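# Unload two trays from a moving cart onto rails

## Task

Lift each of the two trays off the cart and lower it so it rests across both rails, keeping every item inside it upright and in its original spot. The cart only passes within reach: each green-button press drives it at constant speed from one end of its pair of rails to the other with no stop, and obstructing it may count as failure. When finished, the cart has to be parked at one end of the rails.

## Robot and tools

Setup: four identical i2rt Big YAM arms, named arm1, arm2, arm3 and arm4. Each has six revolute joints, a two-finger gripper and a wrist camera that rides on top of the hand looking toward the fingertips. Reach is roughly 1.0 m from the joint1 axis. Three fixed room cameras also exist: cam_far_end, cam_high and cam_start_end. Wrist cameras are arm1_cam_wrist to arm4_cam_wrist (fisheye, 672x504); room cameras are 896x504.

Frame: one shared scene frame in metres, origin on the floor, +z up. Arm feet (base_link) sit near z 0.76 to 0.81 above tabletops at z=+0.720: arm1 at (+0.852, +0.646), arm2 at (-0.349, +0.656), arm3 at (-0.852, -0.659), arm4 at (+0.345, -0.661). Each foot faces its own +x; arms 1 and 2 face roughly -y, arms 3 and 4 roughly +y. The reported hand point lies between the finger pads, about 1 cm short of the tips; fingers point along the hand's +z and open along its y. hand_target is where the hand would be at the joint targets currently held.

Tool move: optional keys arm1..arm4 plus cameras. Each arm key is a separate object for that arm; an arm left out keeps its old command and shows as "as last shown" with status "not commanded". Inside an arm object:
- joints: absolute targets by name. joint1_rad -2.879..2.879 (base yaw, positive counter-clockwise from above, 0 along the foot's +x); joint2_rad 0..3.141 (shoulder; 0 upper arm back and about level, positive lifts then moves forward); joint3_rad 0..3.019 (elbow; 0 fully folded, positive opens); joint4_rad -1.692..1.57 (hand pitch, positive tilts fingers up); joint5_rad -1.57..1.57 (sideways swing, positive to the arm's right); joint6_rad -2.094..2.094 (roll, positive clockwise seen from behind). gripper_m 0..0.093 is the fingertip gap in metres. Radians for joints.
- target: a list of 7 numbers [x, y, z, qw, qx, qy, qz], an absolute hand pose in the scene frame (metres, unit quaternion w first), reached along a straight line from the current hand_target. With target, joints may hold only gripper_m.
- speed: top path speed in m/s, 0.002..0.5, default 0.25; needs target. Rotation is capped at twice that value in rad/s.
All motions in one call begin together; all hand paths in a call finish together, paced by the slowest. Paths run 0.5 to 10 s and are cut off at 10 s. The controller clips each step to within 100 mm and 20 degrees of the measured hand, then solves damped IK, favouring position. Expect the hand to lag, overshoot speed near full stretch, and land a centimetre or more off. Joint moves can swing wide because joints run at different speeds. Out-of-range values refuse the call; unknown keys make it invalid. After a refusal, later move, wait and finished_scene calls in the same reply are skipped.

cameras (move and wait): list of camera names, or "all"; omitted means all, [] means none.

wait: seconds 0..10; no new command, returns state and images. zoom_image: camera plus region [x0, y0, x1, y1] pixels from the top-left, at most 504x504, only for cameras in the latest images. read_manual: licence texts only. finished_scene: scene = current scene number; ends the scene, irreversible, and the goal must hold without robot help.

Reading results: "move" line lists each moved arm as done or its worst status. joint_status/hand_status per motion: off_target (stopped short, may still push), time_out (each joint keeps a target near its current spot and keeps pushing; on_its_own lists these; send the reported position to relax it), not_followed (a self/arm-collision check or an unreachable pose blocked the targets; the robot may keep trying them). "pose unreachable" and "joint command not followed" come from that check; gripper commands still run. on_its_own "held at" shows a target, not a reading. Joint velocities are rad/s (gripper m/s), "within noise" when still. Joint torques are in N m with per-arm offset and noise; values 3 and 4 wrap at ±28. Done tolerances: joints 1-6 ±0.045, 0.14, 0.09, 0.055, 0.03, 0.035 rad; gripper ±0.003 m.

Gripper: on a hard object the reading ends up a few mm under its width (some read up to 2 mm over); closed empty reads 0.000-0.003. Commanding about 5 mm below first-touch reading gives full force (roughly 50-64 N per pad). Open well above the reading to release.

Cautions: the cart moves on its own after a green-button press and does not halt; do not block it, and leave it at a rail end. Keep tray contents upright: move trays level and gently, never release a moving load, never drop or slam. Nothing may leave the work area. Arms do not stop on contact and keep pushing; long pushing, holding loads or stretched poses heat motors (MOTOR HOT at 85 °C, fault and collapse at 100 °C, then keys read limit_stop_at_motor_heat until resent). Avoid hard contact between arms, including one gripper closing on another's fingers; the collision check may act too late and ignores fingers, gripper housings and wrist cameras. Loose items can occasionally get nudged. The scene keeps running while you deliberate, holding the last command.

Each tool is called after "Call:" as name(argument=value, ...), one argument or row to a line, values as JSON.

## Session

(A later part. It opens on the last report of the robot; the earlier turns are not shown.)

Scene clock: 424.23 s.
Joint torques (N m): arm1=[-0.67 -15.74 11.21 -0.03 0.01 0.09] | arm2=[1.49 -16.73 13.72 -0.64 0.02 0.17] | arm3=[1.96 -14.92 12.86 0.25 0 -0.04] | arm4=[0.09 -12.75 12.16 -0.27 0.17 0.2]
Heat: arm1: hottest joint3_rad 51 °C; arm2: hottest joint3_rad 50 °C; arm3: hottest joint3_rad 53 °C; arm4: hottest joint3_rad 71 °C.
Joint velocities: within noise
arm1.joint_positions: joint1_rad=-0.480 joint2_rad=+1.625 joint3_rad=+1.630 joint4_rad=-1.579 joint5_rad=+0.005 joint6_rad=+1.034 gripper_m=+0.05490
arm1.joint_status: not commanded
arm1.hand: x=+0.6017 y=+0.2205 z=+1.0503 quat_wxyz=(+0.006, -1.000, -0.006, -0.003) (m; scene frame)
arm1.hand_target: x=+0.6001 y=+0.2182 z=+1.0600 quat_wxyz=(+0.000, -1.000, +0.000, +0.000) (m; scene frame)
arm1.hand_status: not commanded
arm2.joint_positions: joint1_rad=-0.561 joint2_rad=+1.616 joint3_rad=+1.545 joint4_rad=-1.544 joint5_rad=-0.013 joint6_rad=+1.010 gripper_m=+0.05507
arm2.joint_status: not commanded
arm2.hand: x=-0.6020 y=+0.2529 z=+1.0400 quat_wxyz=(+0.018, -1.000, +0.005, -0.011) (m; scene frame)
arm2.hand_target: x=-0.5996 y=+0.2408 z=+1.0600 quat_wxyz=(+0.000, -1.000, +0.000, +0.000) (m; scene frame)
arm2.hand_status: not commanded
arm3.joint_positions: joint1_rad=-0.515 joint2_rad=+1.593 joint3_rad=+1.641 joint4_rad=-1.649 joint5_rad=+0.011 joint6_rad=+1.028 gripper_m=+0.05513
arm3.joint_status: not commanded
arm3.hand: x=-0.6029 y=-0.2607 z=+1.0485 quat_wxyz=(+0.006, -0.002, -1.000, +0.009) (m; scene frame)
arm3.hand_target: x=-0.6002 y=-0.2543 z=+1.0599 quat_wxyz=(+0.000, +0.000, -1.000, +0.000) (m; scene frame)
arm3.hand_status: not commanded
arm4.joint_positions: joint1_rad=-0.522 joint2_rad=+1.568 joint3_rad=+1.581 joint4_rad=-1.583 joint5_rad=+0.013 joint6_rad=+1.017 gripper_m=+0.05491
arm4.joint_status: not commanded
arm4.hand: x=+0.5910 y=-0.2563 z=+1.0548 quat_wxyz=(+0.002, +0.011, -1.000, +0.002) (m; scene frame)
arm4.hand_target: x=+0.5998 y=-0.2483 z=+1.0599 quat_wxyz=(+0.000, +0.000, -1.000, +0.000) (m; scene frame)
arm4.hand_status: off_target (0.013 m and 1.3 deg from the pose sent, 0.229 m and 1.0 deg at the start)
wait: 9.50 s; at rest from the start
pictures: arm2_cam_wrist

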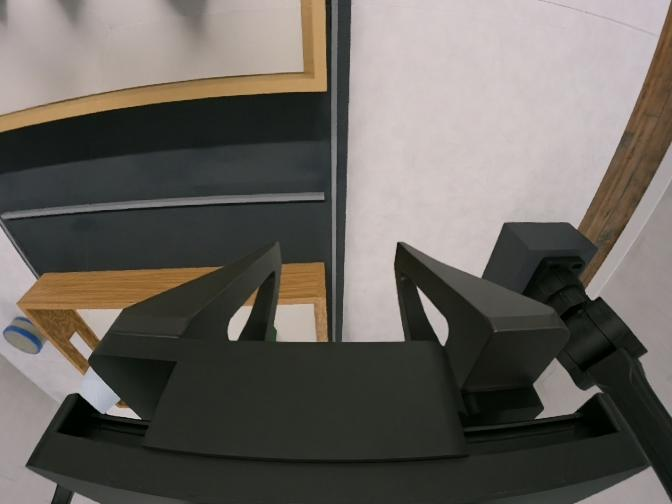

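Call:
wait(
  seconds=0.6,
  cameras=[],
)

Call:
move(
  arm2={"target":[-0.628,0.24,0.816,0,1,0,0]},
  arm3={"target":[-0.628,-0.254,0.812,0,0,1,0]},
  cameras=["arm2_cam_wrist","arm3_cam_wrist"],
)

Call:
move(
  arm2={"target":[-0.56,0.24,0.816,0,1,0,0],"joints":{"gripper_m":0.0},"speed":0.048},
  arm3={"target":[-0.56,-0.254,0.812,0,0,1,0],"joints":{"gripper_m":0.0},"speed":0.048},
  cameras=["arm2_cam_wrist","arm3_cam_wrist"],
)

Call:
move(
  arm2={"target":[-0.525,0.24,0.886,0,1,0,0],"speed":0.08},
  arm3={"target":[-0.525,-0.254,0.882,0,0,1,0],"speed":0.08},
  cameras=["arm2_cam_wrist","arm3_cam_wrist","cam_high"],
)

Scene clock: 430.20 s.
Joint torques (N m): arm1=[-0.38 -15.03 11.36 0.02 0.07 0.02] | arm2=[1.14 -16.79 13.63 -0.66 0.01 0.19] | arm3=[1.67 -15.33 12.81 0.2 0.02 0] | arm4=[0.21 -12.75 12.11 -0.29 0.17 0.21]
Heat: arm1: hottest joint3_rad 51 °C; arm2: hottest joint3_rad 50 °C; arm3: hottest joint3_rad 53 °C; arm4: hottest joint3_rad 72 °C.
Joint velocities: within noise
arm1.joint_positions: joint1_rad=-0.480 joint2_rad=+1.625 joint3_rad=+1.630 joint4_rad=-1.579 joint5_rad=+0.005 joint6_rad=+1.034 gripper_m=+0.05490
arm1.joint_status: not commanded
arm1.hand: x=+0.6017 y=+0.2205 z=+1.0503 quat_wxyz=(+0.006, -1.000, -0.006, -0.003) (m; scene frame)
arm1.hand_target: x=+0.6001 y=+0.2182 z=+1.0600 quat_wxyz=(+0.000, -1.000, +0.000, +0.000) (m; scene frame)
arm1.hand_status: not commanded
arm2.joint_positions: joint1_rad=-0.561 joint2_rad=+1.616 joint3_rad=+1.545 joint4_rad=-1.544 joint5_rad=-0.013 joint6_rad=+1.010 gripper_m=+0.05507
arm2.joint_status: not commanded
arm2.hand: x=-0.6020 y=+0.2529 z=+1.0400 quat_wxyz=(+0.018, -1.000, +0.005, -0.011) (m; scene frame)
arm2.hand_target: x=-0.5996 y=+0.2408 z=+1.0600 quat_wxyz=(+0.000, -1.000, +0.000, +0.000) (m; scene frame)
arm2.hand_status: not commanded
arm3.joint_positions: joint1_rad=-0.515 joint2_rad=+1.593 joint3_rad=+1.641 joint4_rad=-1.649 joint5_rad=+0.011 joint6_rad=+1.028 gripper_m=+0.05513
arm3.joint_status: not commanded
arm3.hand: x=-0.6029 y=-0.2607 z=+1.0485 quat_wxyz=(+0.006, -0.002, -1.000, +0.009) (m; scene frame)
arm3.hand_target: x=-0.6002 y=-0.2543 z=+1.0599 quat_wxyz=(+0.000, +0.000, -1.000, +0.000) (m; scene frame)
arm3.hand_status: not commanded
arm4.joint_positions: joint1_rad=-0.522 joint2_rad=+1.568 joint3_rad=+1.581 joint4_rad=-1.583 joint5_rad=+0.013 joint6_rad=+1.017 gripper_m=+0.05491
arm4.joint_status: not commanded
arm4.hand: x=+0.5910 y=-0.2563 z=+1.0548 quat_wxyz=(+0.002, +0.011, -1.000, +0.002) (m; scene frame)
arm4.hand_target: x=+0.5998 y=-0.2483 z=+1.0599 quat_wxyz=(+0.000, +0.000, -1.000, +0.000) (m; scene frame)
arm4.hand_status: off_target (0.013 m and 1.3 deg from the pose sent, 0.229 m and 1.0 deg at the start)
wait: 0.60 s; at rest from the start
pictures: none
No camera images: "cameras" was empty.

Scene clock: 431.90 s.
Joint torques (N m): arm1=[-1.08 -15.15 11.14 -0.23 0.04 0.05] | arm2=[-1.03 -18.78 8.66 0.18 0.06 0] | arm3=[2.61 -15.21 8.65 1.2 0.01 0.06] | arm4=[0.21 -12.75 12.14 -0.28 0.17 0.2]
Heat: arm1: hottest joint3_rad 51 °C; arm2: hottest joint3_rad 50 °C; arm3: hottest joint3_rad 53 °C; arm4: hottest joint3_rad 73 °C.
move: arm2 off_target; arm3 done
Joint velocities: within noise
arm1, arm4: as last shown
arm2.joint_positions: joint1_rad=-0.570 joint2_rad=+1.856 joint3_rad=+1.220 joint4_rad=-0.965 joint5_rad=-0.013 joint6_rad=+0.984 gripper_m=+0.05507
arm2.joint_status: not commanded
arm2.hand: x=-0.6176 y=+0.2422 z=+0.8097 quat_wxyz=(+0.011, -1.000, -0.004, -0.007) (m; scene frame)
arm2.hand_target: x=-0.6279 y=+0.2401 z=+0.8161 quat_wxyz=(+0.000, -1.000, +0.000, +0.000) (m; scene frame)
arm2.hand_status: off_target (0.012 m and 1.6 deg from the pose sent, 0.226 m and 2.5 deg at the start)
arm3.joint_positions: joint1_rad=-0.475 joint2_rad=+1.715 joint3_rad=+1.142 joint4_rad=-1.021 joint5_rad=+0.012 joint6_rad=+1.061 gripper_m=+0.05512
arm3.joint_status: not commanded
arm3.hand: x=-0.6268 y=-0.2602 z=+0.8108 quat_wxyz=(+0.003, +0.001, -1.000, +0.007) (m; scene frame)
arm3.hand_target: x=-0.6280 y=-0.2541 z=+0.8120 quat_wxyz=(+0.000, +0.000, -1.000, +0.000) (m; scene frame)
arm3.hand_status: done (0.006 m and 0.9 deg from the pose sent, 0.238 m and 1.3 deg at the start)
pictures: arm2_cam_wrist, arm3_cam_wrist

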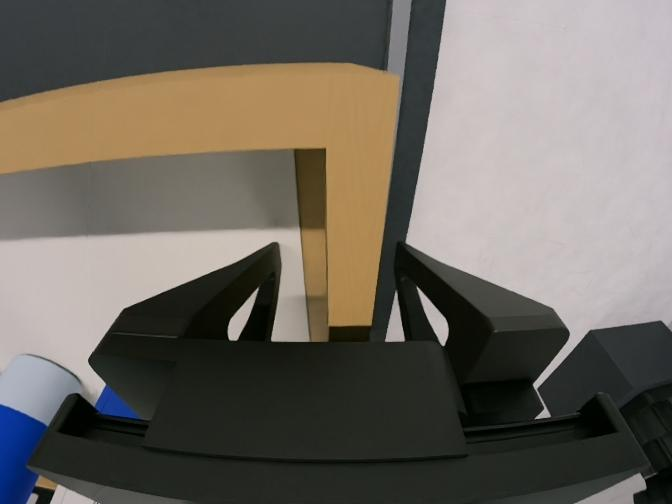

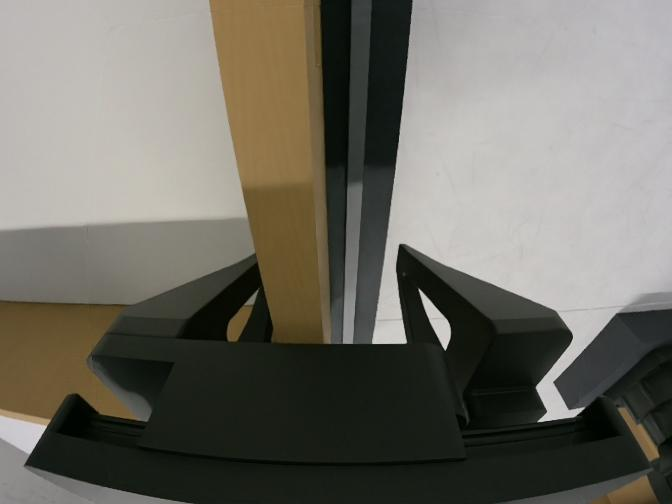

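Scene clock: 433.93 s.
Joint torques (N m): arm1=[-0.38 -15.38 11.36 -0.05 0.07 0.01] | arm2=[0.5 -18.2 7.3 -0.47 0.55 0.13] | arm3=[0.21 -15.56 10.84 -0.23 0.21 0.01] | arm4=[0.26 -12.69 12.12 -0.31 0.18 0.21]
Heat: arm1: hottest joint3_rad 51 °C; arm2: hottest joint3_rad 50 °C; arm3: hottest joint3_rad 53 °C; arm4: hottest joint3_rad 73 °C.
move: arm2 off_target; arm3 off_target
Joint velocities: within noise
arm1, arm4: as last shown
arm2.joint_positions: joint1_rad=-0.469 joint2_rad=+1.793 joint3_rad=+1.122 joint4_rad=-0.911 joint5_rad=-0.027 joint6_rad=+1.094 gripper_m=+0.01075
arm2.joint_status: gripper_m off_target (ended at +0.01078, target +0.00000)
arm2.hand: x=-0.5604 y=+0.2388 z=+0.8083 quat_wxyz=(+0.001, -1.000, +0.000, -0.008) (m; scene frame)
arm2.hand_target: x=-0.5601 y=+0.2401 z=+0.8158 quat_wxyz=(+0.000, -1.000, +0.000, +0.000) (m; scene frame)
arm2.hand_status: done (0.008 m and 1.0 deg from the pose sent, 0.058 m and 1.6 deg at the start)
arm3.joint_positions: joint1_rad=-0.578 joint2_rad=+1.776 joint3_rad=+1.233 joint4_rad=-1.028 joint5_rad=+0.006 joint6_rad=+0.955 gripper_m=+0.00968
arm3.joint_status: gripper_m off_target (ended at +0.00971, target +0.00000)
arm3.hand: x=-0.5685 y=-0.2569 z=+0.8123 quat_wxyz=(+0.000, +0.003, -1.000, -0.005) (m; scene frame)
arm3.hand_target: x=-0.5601 y=-0.2542 z=+0.8120 quat_wxyz=(+0.000, +0.000, -1.000, +0.000) (m; scene frame)
arm3.hand_status: done (0.009 m and 0.6 deg from the pose sent, 0.067 m and 0.9 deg at the start)
pictures: arm2_cam_wrist, arm3_cam_wrist

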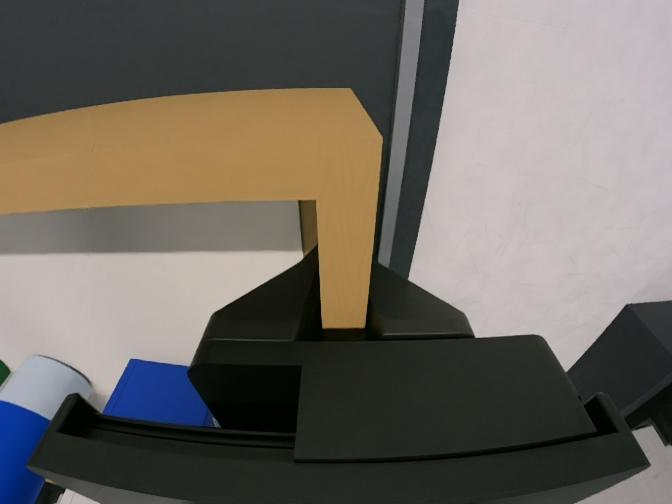

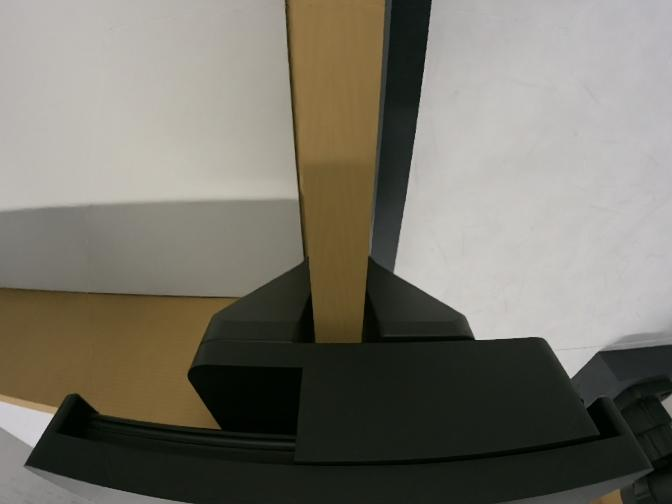

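Scene clock: 435.43 s.
Joint torques (N m): arm1=[-0.85 -15.79 11.03 0.01 0.11 0.05] | arm2=[0.97 -18.08 10.71 -1.88 -0.02 0.14] | arm3=[0.26 -18.84 12.67 -1.17 1.11 -0.1] | arm4=[-0.09 -12.75 12.19 -0.31 0.18 0.21]
Heat: arm1: hottest joint3_rad 51 °C; arm2: hottest joint3_rad 50 °C; arm3: hottest joint3_rad 53 °C; arm4: hottest joint3_rad 73 °C.
move: arm2 off_target; arm3 off_target
Joint velocities: within noise
arm1, arm4: as last shown
arm2.joint_positions: joint1_rad=-0.408 joint2_rad=+1.668 joint3_rad=+1.122 joint4_rad=-1.040 joint5_rad=-0.011 joint6_rad=+1.160 gripper_m=+0.01075
arm2.joint_status: not commanded
arm2.hand: x=-0.5288 y=+0.2452 z=+0.8627 quat_wxyz=(+0.007, -1.000, +0.003, -0.002) (m; scene frame)
arm2.hand_target: x=-0.5250 y=+0.2403 z=+0.8854 quat_wxyz=(+0.000, -1.000, +0.000, +0.000) (m; scene frame)
arm2.hand_status: off_target (0.024 m and 0.9 deg from the pose sent, 0.085 m and 1.0 deg at the start)
arm3.joint_positions: joint1_rad=-0.625 joint2_rad=+1.779 joint3_rad=+1.383 joint4_rad=-1.200 joint5_rad=-0.018 joint6_rad=+0.909 gripper_m=+0.00969
arm3.joint_status: not commanded
arm3.hand: x=-0.5404 y=-0.2527 z=+0.8618 quat_wxyz=(+0.017, +0.002, -1.000, -0.002) (m; scene frame)
arm3.hand_target: x=-0.5255 y=-0.2545 z=+0.8819 quat_wxyz=(+0.000, +0.000, -1.000, +0.000) (m; scene frame)
arm3.hand_status: off_target (0.025 m and 2.0 deg from the pose sent, 0.082 m and 0.6 deg at the start)
pictures: arm2_cam_wrist, arm3_cam_wrist, cam_high

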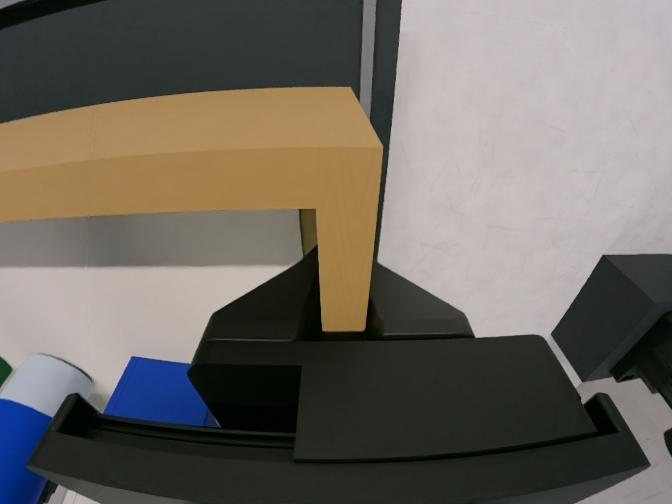

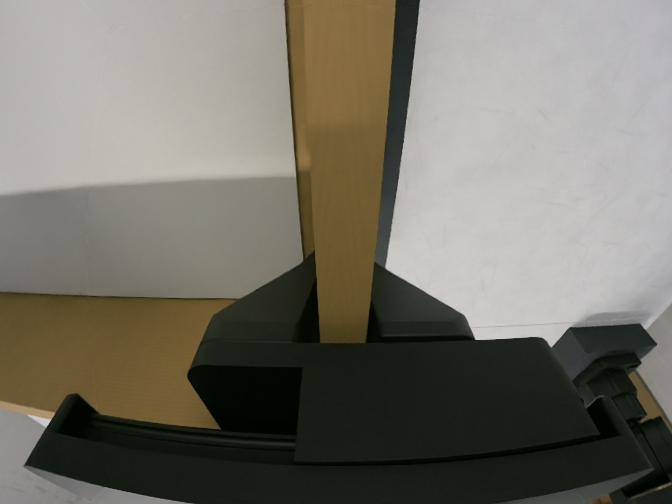

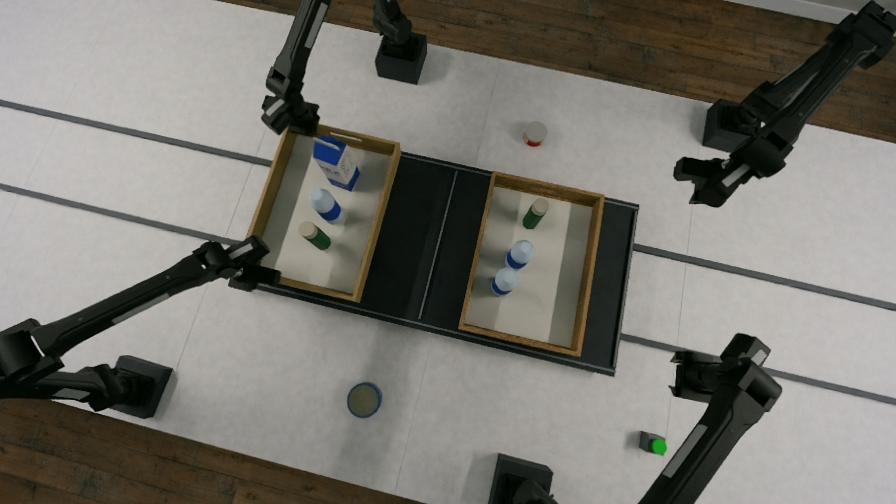

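Call:
move(
  cameras=["cam_high","arm2_cam_wrist","arm3_cam_wrist"],
)

Scene clock: 438.87 s.
Joint torques (N m): arm1=[-0.38 -15.5 11.14 -0.06 0.04 0.02] | arm2=[1.03 -17.9 10.65 -1.85 -0.03 0.13] | arm3=[0.03 -19.02 12.56 -0.87 1.12 -0.08] | arm4=[0.09 -12.86 12.14 -0.29 0.18 0.2]
Heat: arm1: hottest joint3_rad 51 °C; arm2: hottest joint3_rad 50 °C; arm3: hottest joint3_rad 53 °C; arm4: hottest joint3_rad 74 °C.
Joint velocities: within noise
arm1.joint_positions: joint1_rad=-0.480 joint2_rad=+1.625 joint3_rad=+1.630 joint4_rad=-1.579 joint5_rad=+0.005 joint6_rad=+1.034 gripper_m=+0.05490
arm1.joint_status: not commanded
arm1.hand: x=+0.6017 y=+0.2205 z=+1.0503 quat_wxyz=(+0.006, -1.000, -0.006, -0.003) (m; scene frame)
arm1.hand_target: x=+0.6001 y=+0.2182 z=+1.0600 quat_wxyz=(+0.000, -1.000, +0.000, +0.000) (m; scene frame)
arm1.hand_status: not commanded
arm2.joint_positions: joint1_rad=-0.408 joint2_rad=+1.668 joint3_rad=+1.122 joint4_rad=-1.040 joint5_rad=-0.011 joint6_rad=+1.160 gripper_m=+0.01075
arm2.joint_status: not commanded
arm2.hand: x=-0.5288 y=+0.2452 z=+0.8627 quat_wxyz=(+0.007, -1.000, +0.003, -0.002) (m; scene frame)
arm2.hand_target: x=-0.5250 y=+0.2403 z=+0.8854 quat_wxyz=(+0.000, -1.000, +0.000, +0.000) (m; scene frame)
arm2.hand_status: off_target (0.024 m and 0.9 deg from the pose sent, 0.085 m and 1.0 deg at the start)
arm3.joint_positions: joint1_rad=-0.625 joint2_rad=+1.779 joint3_rad=+1.383 joint4_rad=-1.200 joint5_rad=-0.018 joint6_rad=+0.909 gripper_m=+0.00969
arm3.joint_status: not commanded
arm3.hand: x=-0.5404 y=-0.2527 z=+0.8618 quat_wxyz=(+0.017, +0.002, -1.000, -0.002) (m; scene frame)
arm3.hand_target: x=-0.5255 y=-0.2545 z=+0.8819 quat_wxyz=(+0.000, +0.000, -1.000, +0.000) (m; scene frame)
arm3.hand_status: off_target (0.025 m and 2.0 deg from the pose sent, 0.082 m and 0.6 deg at the start)
arm4.joint_positions: joint1_rad=-0.522 joint2_rad=+1.568 joint3_rad=+1.581 joint4_rad=-1.583 joint5_rad=+0.013 joint6_rad=+1.017 gripper_m=+0.05491
arm4.joint_status: not commanded
arm4.hand: x=+0.5910 y=-0.2563 z=+1.0548 quat_wxyz=(+0.002, +0.011, -1.000, +0.002) (m; scene frame)
arm4.hand_target: x=+0.5998 y=-0.2483 z=+1.0599 quat_wxyz=(+0.000, +0.000, -1.000, +0.000) (m; scene frame)
arm4.hand_status: not commanded
pictures: arm2_cam_wrist, arm3_cam_wrist, cam_high

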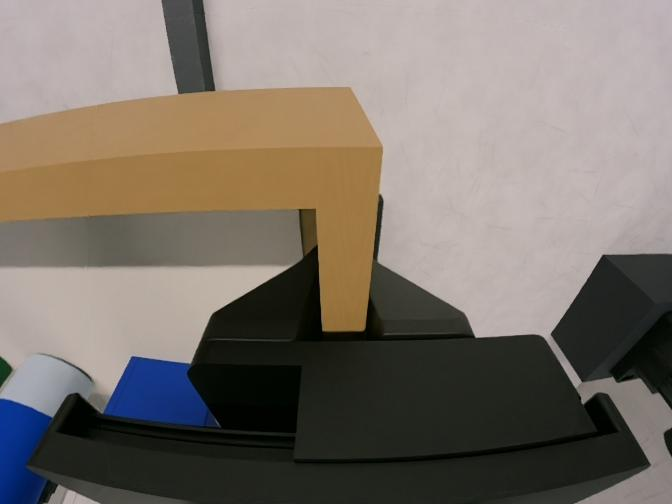

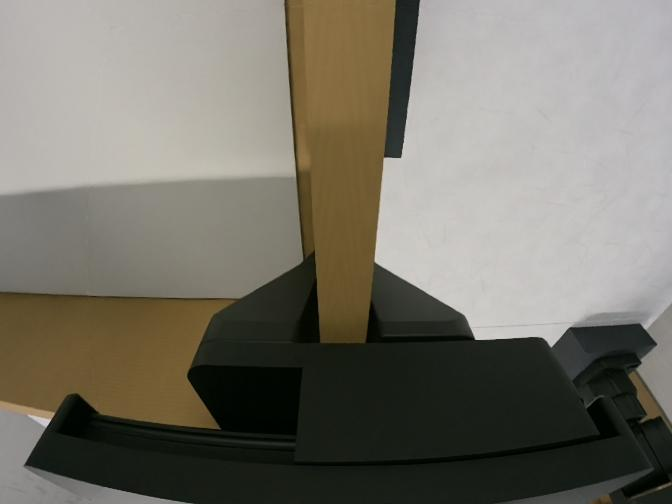

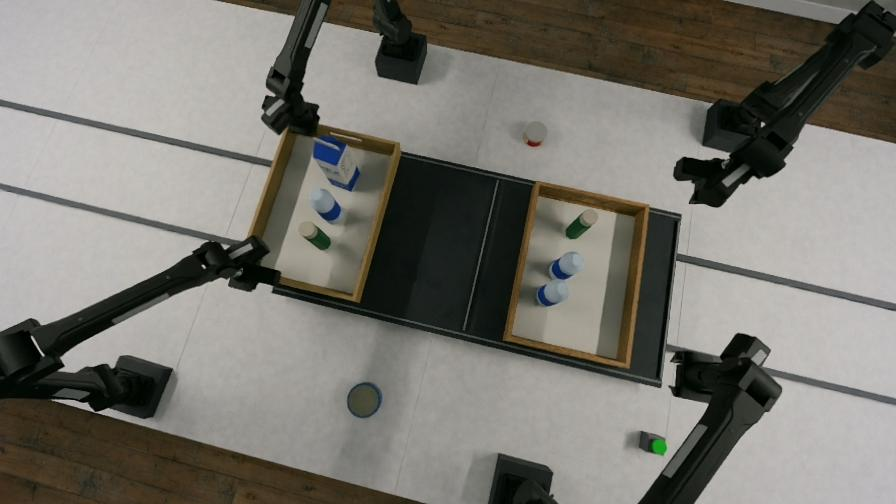

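Call:
move(
  arm1={"target":[0.60,0.217,0.815,0,1,0,0]},
  arm4={"target":[0.602,-0.250,0.810,0,0,1,0]},
  cameras=["arm1_cam_wrist","arm4_cam_wrist"],
)

Call:
move(
  arm1={"target":[0.668,0.217,0.815,0,1,0,0],"joints":{"gripper_m":0.0},"speed":0.048},
  arm4={"target":[0.668,-0.250,0.810,0,0,1,0],"joints":{"gripper_m":0.0},"speed":0.048},
  cameras=["arm1_cam_wrist","arm4_cam_wrist"],
)

Call:
move(
  arm1={"target":[0.70,0.217,0.885,0,1,0,0],"speed":0.08},
  arm4={"target":[0.70,-0.250,0.880,0,0,1,0],"speed":0.08},
  cameras=["arm1_cam_wrist","arm4_cam_wrist","cam_high"],
)

Scene clock: 448.50 s.
Joint torques (N m): arm1=[-2.14 -13.74 8.01 1.59 0.43 0.01] | arm2=[0.85 -17.79 10.59 -1.91 -0.03 0.12] | arm3=[-0.26 -18.32 12.57 -0.85 1.11 -0.11] | arm4=[2.2 -13.63 5.9 0.31 -0.33 0.05]
Heat: arm1: hottest joint3_rad 51 °C; arm2: hottest joint3_rad 50 °C; arm3: hottest joint3_rad 53 °C; arm4: hottest joint3_rad 74 °C.
move: arm1 off_target; arm4 off_target
Joint velocities: within noise
arm1.joint_positions: joint1_rad=-0.458 joint2_rad=+1.786 joint3_rad=+1.215 joint4_rad=-1.001 joint5_rad=-0.005 joint6_rad=+1.034 gripper_m=+0.05491
arm1.joint_status: not commanded
arm1.hand: x=+0.6152 y=+0.2165 z=+0.8227 quat_wxyz=(+0.002, -1.000, -0.017, -0.007) (m; scene frame)
arm1.hand_target: x=+0.6004 y=+0.2173 z=+0.8153 quat_wxyz=(+0.000, -1.000, +0.000, +0.000) (m; scene frame)
arm1.hand_status: off_target (0.017 m and 2.1 deg from the pose sent, 0.235 m and 1.0 deg at the start)
arm2, arm3: as last shown
arm4.joint_positions: joint1_rad=-0.561 joint2_rad=+1.747 joint3_rad=+1.197 joint4_rad=-0.962 joint5_rad=+0.026 joint6_rad=+1.019 gripper_m=+0.05491
arm4.joint_status: not commanded
arm4.hand: x=+0.6179 y=-0.2463 z=+0.8325 quat_wxyz=(-0.019, -0.010, -1.000, -0.019) (m; scene frame)
arm4.hand_target: x=+0.6020 y=-0.2509 z=+0.8109 quat_wxyz=(+0.000, +0.000, -1.000, +0.000) (m; scene frame)
arm4.hand_status: off_target (0.028 m and 3.2 deg from the pose sent, 0.245 m and 1.3 deg at the start)
pictures: arm1_cam_wrist, arm4_cam_wrist

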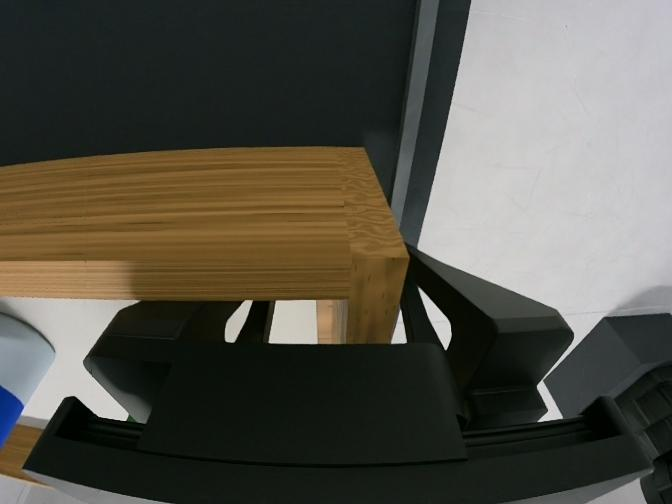

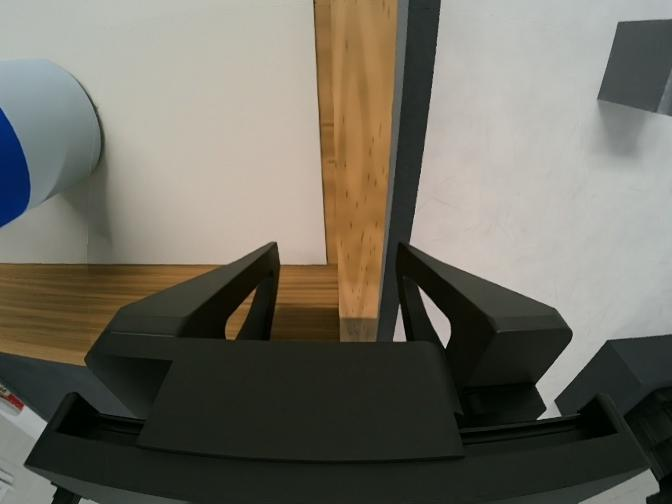

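Scene clock: 450.67 s.
Joint torques (N m): arm1=[-0.79 -13.74 7.36 1.32 0.36 0.04] | arm2=[0.97 -17.73 10.69 -1.84 -0.02 0.13] | arm3=[0.44 -18.26 12.49 -0.91 1.13 -0.11] | arm4=[2.08 -13.04 8.2 0.31 -0.43 0.17]
Heat: arm1: hottest joint3_rad 51 °C; arm2: hottest joint3_rad 50 °C; arm3: hottest joint3_rad 53 °C; arm4: hottest joint3_rad 73 °C.
move: arm1 off_target; arm4 off_target
Joint velocities: within noise
arm1.joint_positions: joint1_rad=-0.347 joint2_rad=+1.728 joint3_rad=+1.123 joint4_rad=-0.962 joint5_rad=-0.003 joint6_rad=+1.159 gripper_m=+0.01174
arm1.joint_status: gripper_m off_target (ended at +0.01177, target +0.00000)
arm1.hand: x=+0.6740 y=+0.2180 z=+0.8208 quat_wxyz=(+0.000, -1.000, -0.009, -0.005) (m; scene frame)
arm1.hand_target: x=+0.6681 y=+0.2172 z=+0.8150 quat_wxyz=(+0.000, -1.000, +0.000, +0.000) (m; scene frame)
arm1.hand_status: done (0.008 m and 1.2 deg from the pose sent, 0.053 m and 2.1 deg at the start)
arm2, arm3: as last shown
arm4.joint_positions: joint1_rad=-0.669 joint2_rad=+1.809 joint3_rad=+1.291 joint4_rad=-1.000 joint5_rad=+0.027 joint6_rad=+0.898 gripper_m=+0.01119
arm4.joint_status: gripper_m off_target (ended at +0.01121, target +0.00000)
arm4.hand: x=+0.6777 y=-0.2575 z=+0.8328 quat_wxyz=(-0.019, -0.003, -1.000, -0.013) (m; scene frame)
arm4.hand_target: x=+0.6675 y=-0.2511 z=+0.8105 quat_wxyz=(+0.000, +0.000, -1.000, +0.000) (m; scene frame)
arm4.hand_status: off_target (0.026 m and 2.6 deg from the pose sent, 0.055 m and 3.2 deg at the start)
pictures: arm1_cam_wrist, arm4_cam_wrist

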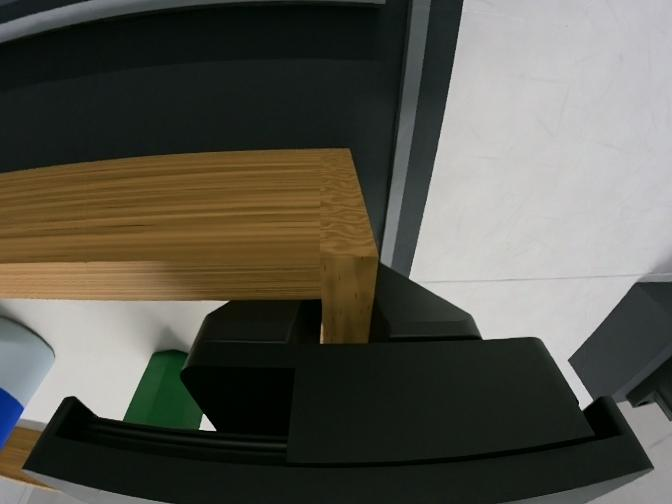

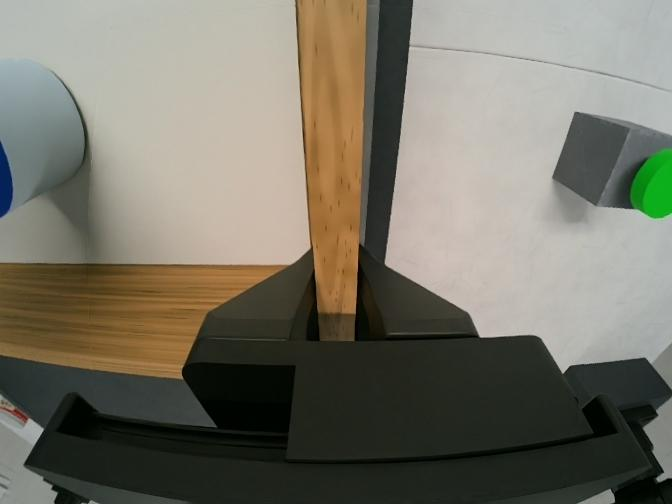

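Scene clock: 452.17 s.
Joint torques (N m): arm1=[-0.79 -17.67 11.38 -2.66 -1.22 0.03] | arm2=[0.5 -17.9 10.67 -1.88 -0.03 0.15] | arm3=[-0.26 -18.9 12.56 -0.94 1.15 -0.08] | arm4=[0.15 -17.96 12.59 -1.76 1.05 -0.16]
Heat: arm1: hottest joint3_rad 51 °C; arm2: hottest joint3_rad 50 °C; arm3: hottest joint3_rad 53 °C; arm4: hottest joint3_rad 73 °C.
move: arm1 off_target; arm4 off_target
Joint velocities: within noise
arm1.joint_positions: joint1_rad=-0.296 joint2_rad=+1.656 joint3_rad=+1.123 joint4_rad=-1.035 joint5_rad=+0.046 joint6_rad=+1.225 gripper_m=+0.01174
arm1.joint_status: not commanded
arm1.hand: x=+0.6920 y=+0.2234 z=+0.8522 quat_wxyz=(+0.009, -1.000, -0.002, +0.017) (m; scene frame)
arm1.hand_target: x=+0.6998 y=+0.2176 z=+0.8840 quat_wxyz=(-0.001, -1.000, +0.000, +0.001) (m; scene frame)
arm1.hand_status: off_target (0.034 m and 2.2 deg from the pose sent, 0.069 m and 1.2 deg at the start)
arm2, arm3: as last shown
arm4.joint_positions: joint1_rad=-0.687 joint2_rad=+1.826 joint3_rad=+1.386 joint4_rad=-1.141 joint5_rad=-0.011 joint6_rad=+0.888 gripper_m=+0.01119
arm4.joint_status: not commanded
arm4.hand: x=+0.6833 y=-0.2565 z=+0.8560 quat_wxyz=(+0.016, -0.007, -1.000, +0.000) (m; scene frame)
arm4.hand_target: x=+0.6992 y=-0.2508 z=+0.8801 quat_wxyz=(-0.001, +0.000, -1.000, -0.001) (m; scene frame)
arm4.hand_status: off_target (0.030 m and 2.0 deg from the pose sent, 0.053 m and 2.6 deg at the start)
pictures: arm1_cam_wrist, arm4_cam_wrist, cam_high

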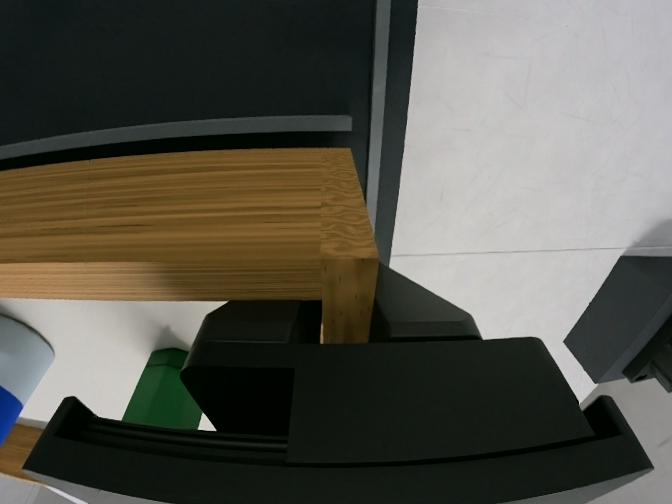

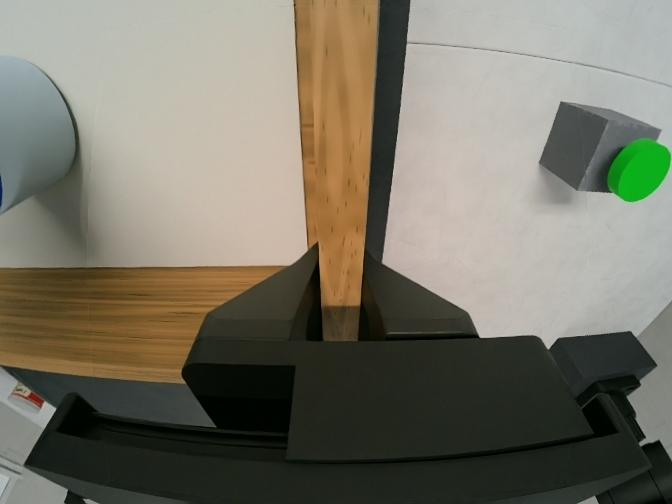

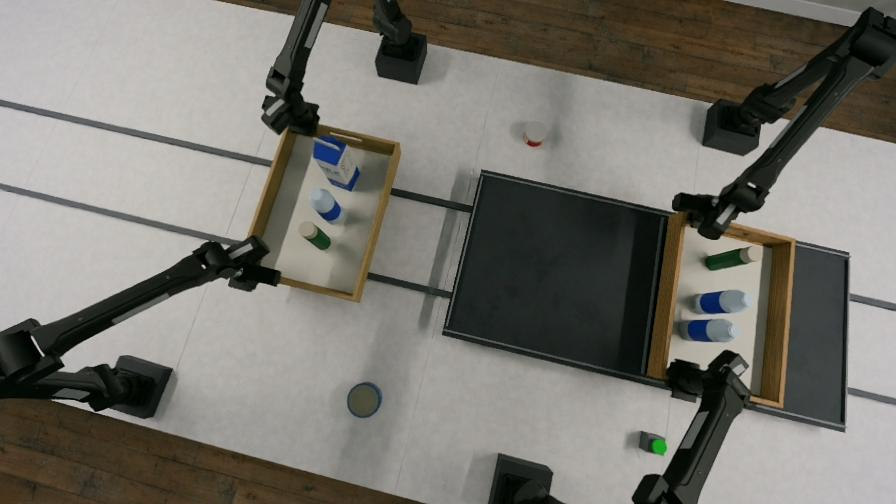

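Call:
move(
  arm1={"target":[0.70,0.217,0.915,0,1,0,0],"speed":0.08},
  arm4={"target":[0.70,-0.250,0.91,0,0,1,0],"speed":0.08},
  cameras=["arm1_cam_wrist","cam_far_end","cam_high"],
)

Call:
zoom_image(
  camera="cam_high",
  region=[600, 180, 860, 440],
)

Call:
zoom_image(
  camera="cam_high",
  region=[220, 90, 440, 310],
)

Scene clock: 459.73 s.
Joint torques (N m): arm1=[-0.67 -17.49 13.11 -3.22 -1.49 0.05] | arm2=[1.03 -18.02 10.69 -1.84 -0.02 0.14] | arm3=[0.5 -18.26 12.53 -1.11 1.1 -0.11] | arm4=[0.44 -20.13 12.29 -2.26 1.14 -0.07]
Heat: arm1: hottest joint3_rad 50 °C; arm2: hottest joint3_rad 50 °C; arm3: hottest joint3_rad 53 °C; arm4: hottest joint3_rad 74 °C.
move: arm1 off_target; arm4 off_target
Joint velocities: within noise
arm1.joint_positions: joint1_rad=-0.294 joint2_rad=+1.619 joint3_rad=+1.145 joint4_rad=-1.105 joint5_rad=+0.054 joint6_rad=+1.226 gripper_m=+0.01174
arm1.joint_status: not commanded
arm1.hand: x=+0.6932 y=+0.2290 z=+0.8753 quat_wxyz=(+0.016, -1.000, -0.003, +0.019) (m; scene frame)
arm1.hand_target: x=+0.6999 y=+0.2183 z=+0.9139 quat_wxyz=(-0.002, -1.000, -0.001, +0.001) (m; scene frame)
arm1.hand_status: off_target (0.042 m and 2.9 deg from the pose sent, 0.064 m and 2.2 deg at the start)
arm2, arm3: as last shown
arm4.joint_positions: joint1_rad=-0.690 joint2_rad=+1.826 joint3_rad=+1.436 joint4_rad=-1.199 joint5_rad=-0.013 joint6_rad=+0.877 gripper_m=+0.01125
arm4.joint_status: not commanded
arm4.hand: x=+0.6881 y=-0.2523 z=+0.8735 quat_wxyz=(+0.019, -0.003, -1.000, +0.002) (m; scene frame)
arm4.hand_target: x=+0.6991 y=-0.2506 z=+0.9095 quat_wxyz=(-0.001, +0.000, -1.000, -0.001) (m; scene frame)
arm4.hand_status: off_target (0.038 m and 2.2 deg from the pose sent, 0.057 m and 2.0 deg at the start)
pictures: arm1_cam_wrist, cam_far_end, cam_high

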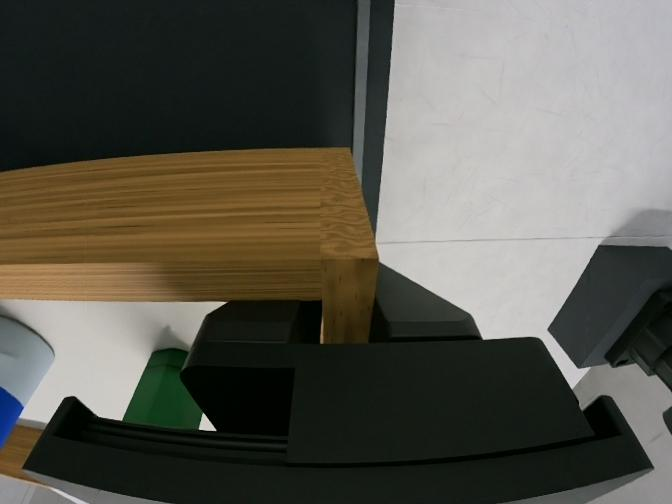

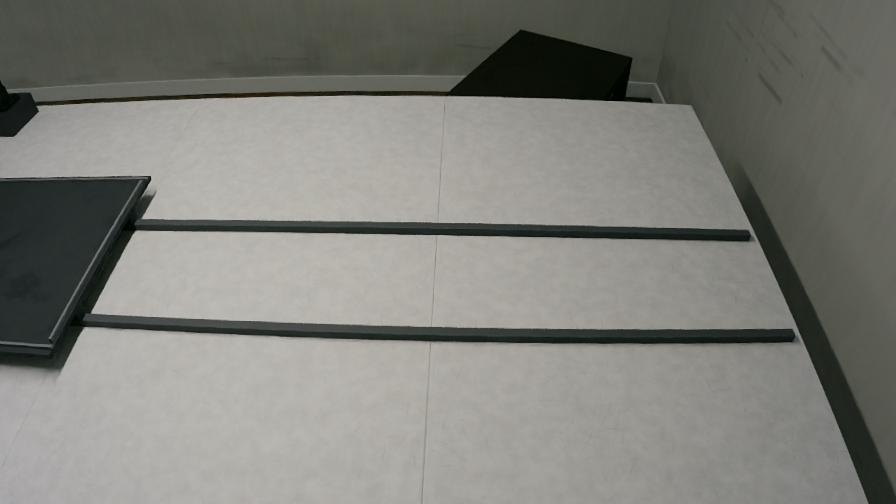

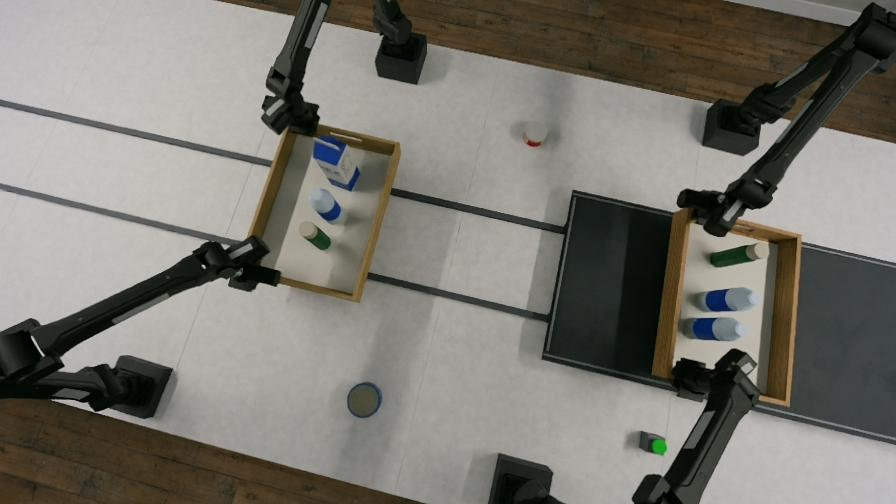

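Scaled by 1.938 from the camera's 896x504 image, which has a finer 1280x720 frame.

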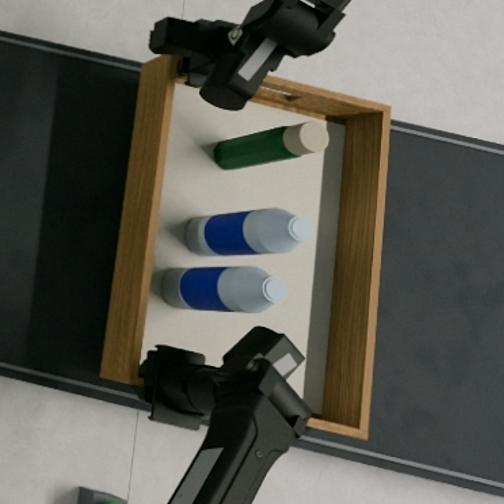

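Scaled by 2.291 from the camera's 896x504 image, which has a finer 1280x720 frame.

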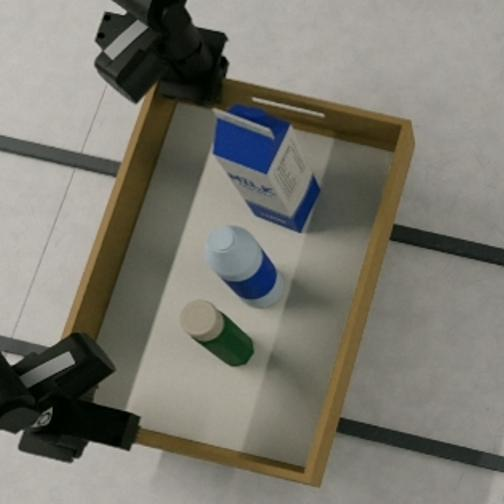

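Call:
move(
  arm2={"target":[-0.525,0.24,0.832,0,1,0,0],"speed":0.05},
  arm3={"target":[-0.525,-0.254,0.829,0,0,1,0],"speed":0.05},
  cameras=["cam_high","arm2_cam_wrist","arm3_cam_wrist"],
)

Call:
zoom_image(
  camera="cam_high",
  region=[220, 90, 440, 310],
)

Scene clock: 471.77 s.
Joint torques (N m): arm1=[-0.38 -17.96 13.09 -3.03 -1.48 0.07] | arm2=[1.08 -16.44 8.59 -0.49 -0.05 0.17] | arm3=[0.56 -18.73 9.24 0.7 1.16 -0.03] | arm4=[0.32 -20.13 12.37 -2.26 1.15 -0.06]
Heat: arm1: hottest joint3_rad 51 °C; arm2: hottest joint3_rad 50 °C; arm3: hottest joint3_rad 53 °C; arm4: hottest joint3_rad 77 °C.
move: arm2 done; arm3 off_target
Joint velocities: within noise
arm1, arm4: as last shown
arm2.joint_positions: joint1_rad=-0.408 joint2_rad=+1.724 joint3_rad=+1.077 joint4_rad=-0.938 joint5_rad=-0.010 joint6_rad=+1.160 gripper_m=+0.01075
arm2.joint_status: not commanded
arm2.hand: x=-0.5292 y=+0.2458 z=+0.8247 quat_wxyz=(+0.006, -1.000, +0.003, -0.001) (m; scene frame)
arm2.hand_target: x=-0.5250 y=+0.2402 z=+0.8319 quat_wxyz=(+0.000, -1.000, +0.000, +0.000) (m; scene frame)
arm2.hand_status: done (0.010 m and 0.8 deg from the pose sent, 0.031 m and 0.9 deg at the start)
arm3.joint_positions: joint1_rad=-0.628 joint2_rad=+1.830 joint3_rad=+1.347 joint4_rad=-1.110 joint5_rad=-0.017 joint6_rad=+0.903 gripper_m=+0.00970
arm3.joint_status: not commanded
arm3.hand: x=-0.5367 y=-0.2496 z=+0.8241 quat_wxyz=(+0.016, +0.004, -1.000, -0.003) (m; scene frame)
arm3.hand_target: x=-0.5252 y=-0.2541 z=+0.8291 quat_wxyz=(+0.000, +0.000, -1.000, +0.000) (m; scene frame)
arm3.hand_status: off_target (0.013 m and 1.9 deg from the pose sent, 0.036 m and 2.0 deg at the start)
pictures: arm2_cam_wrist, arm3_cam_wrist, cam_high

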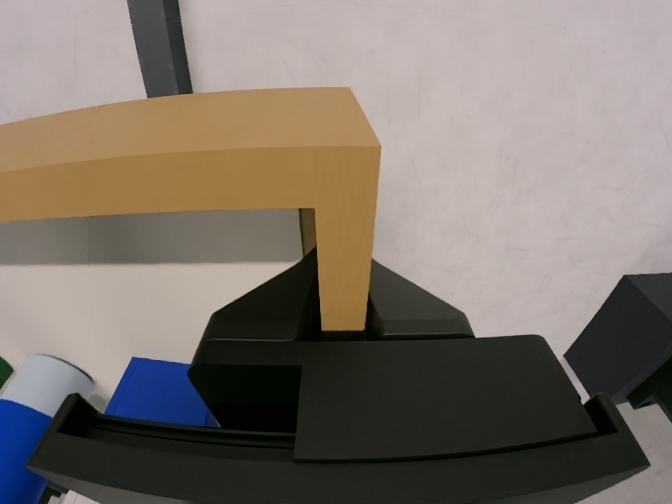

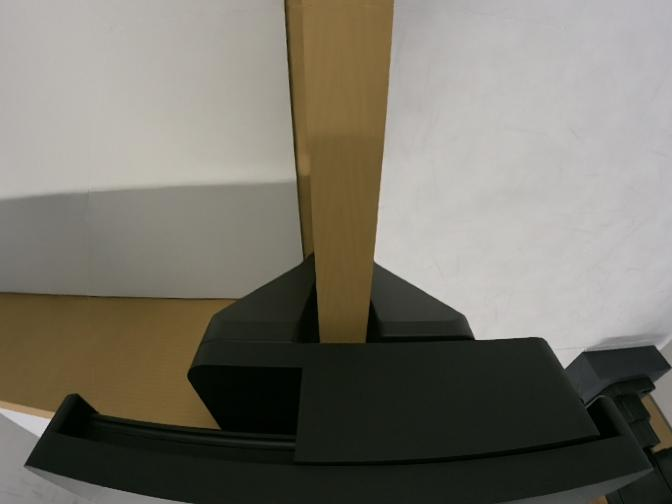

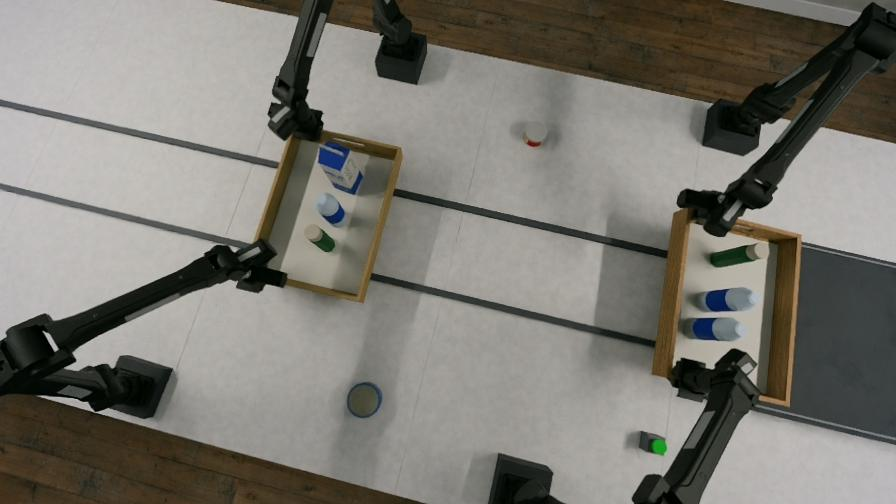

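Scaled by 2.291 from the camera's 896x504 image, which has a finer 1280x720 frame.

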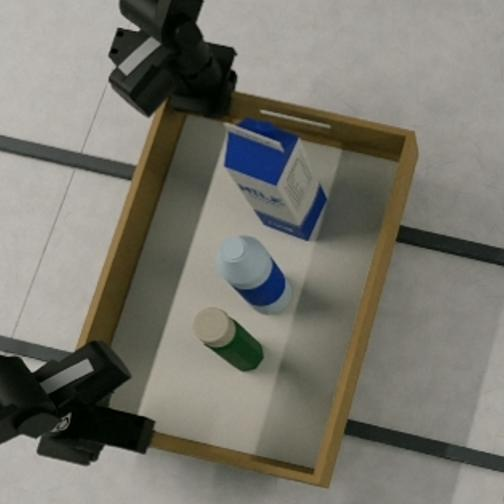

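Call:
move(
  arm2={"target":[-0.525,0.24,0.807,0,1,0,0],"speed":0.03},
  arm3={"target":[-0.525,-0.254,0.804,0,0,1,0],"speed":0.03},
  cameras=["cam_high"],
)

Call:
zoom_image(
  camera="cam_high",
  region=[220, 90, 440, 310],
)

Scene clock: 475.97 s.
Joint torques (N m): arm1=[-0.38 -16.79 13.35 -3.02 -1.49 0.04] | arm2=[0.91 -16.85 8.03 -0.47 -0.07 0.15] | arm3=[0.56 -18.78 8.94 0.72 1.13 -0.03] | arm4=[0.32 -20.31 12.31 -2.28 1.14 -0.05]
Heat: arm1: hottest joint3_rad 52 °C; arm2: hottest joint3_rad 49 °C; arm3: hottest joint3_rad 53 °C; arm4: hottest joint3_rad 78 °C.
move: arm2 done; arm3 off_target
Joint velocities: within noise
arm1, arm4: as last shown
arm2.joint_positions: joint1_rad=-0.408 joint2_rad=+1.764 joint3_rad=+1.056 joint4_rad=-0.873 joint5_rad=-0.010 joint6_rad=+1.160 gripper_m=+0.01075
arm2.joint_status: not commanded
arm2.hand: x=-0.5297 y=+0.2452 z=+0.8012 quat_wxyz=(+0.005, -1.000, +0.003, +0.000) (m; scene frame)
arm2.hand_target: x=-0.5250 y=+0.2401 z=+0.8070 quat_wxyz=(+0.000, -1.000, +0.000, +0.000) (m; scene frame)
arm2.hand_status: done (0.009 m and 0.6 deg from the pose sent, 0.019 m and 0.8 deg at the start)
arm3.joint_positions: joint1_rad=-0.628 joint2_rad=+1.859 joint3_rad=+1.320 joint4_rad=-1.052 joint5_rad=-0.017 joint6_rad=+0.903 gripper_m=+0.00970
arm3.joint_status: not commanded
arm3.hand: x=-0.5365 y=-0.2492 z=+0.8003 quat_wxyz=(+0.015, +0.004, -1.000, -0.004) (m; scene frame)
arm3.hand_target: x=-0.5251 y=-0.2540 z=+0.8042 quat_wxyz=(+0.000, +0.000, -1.000, +0.000) (m; scene frame)
arm3.hand_status: off_target (0.013 m and 1.9 deg from the pose sent, 0.024 m and 1.9 deg at the start)
pictures: cam_high

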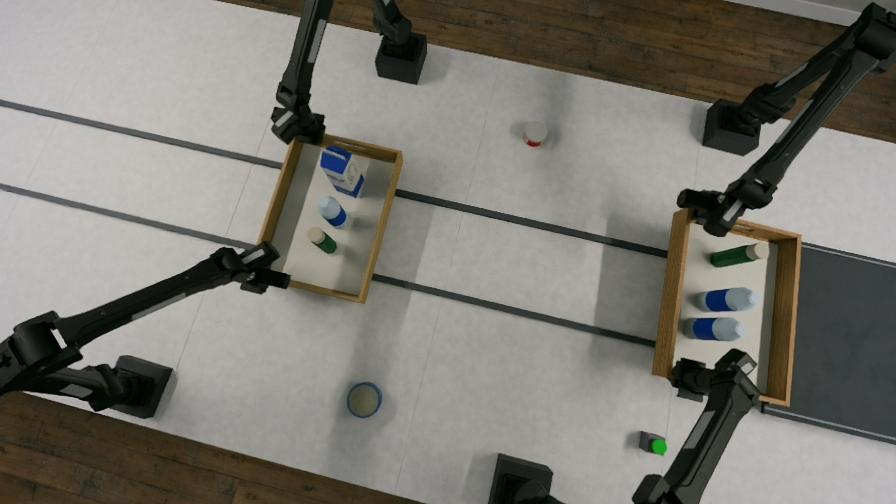

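Scaled by 2.291 from the camera's 896x504 image, which has a finer 1280x720 frame.

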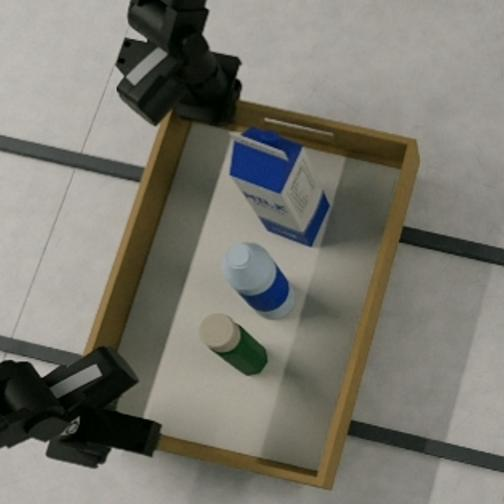

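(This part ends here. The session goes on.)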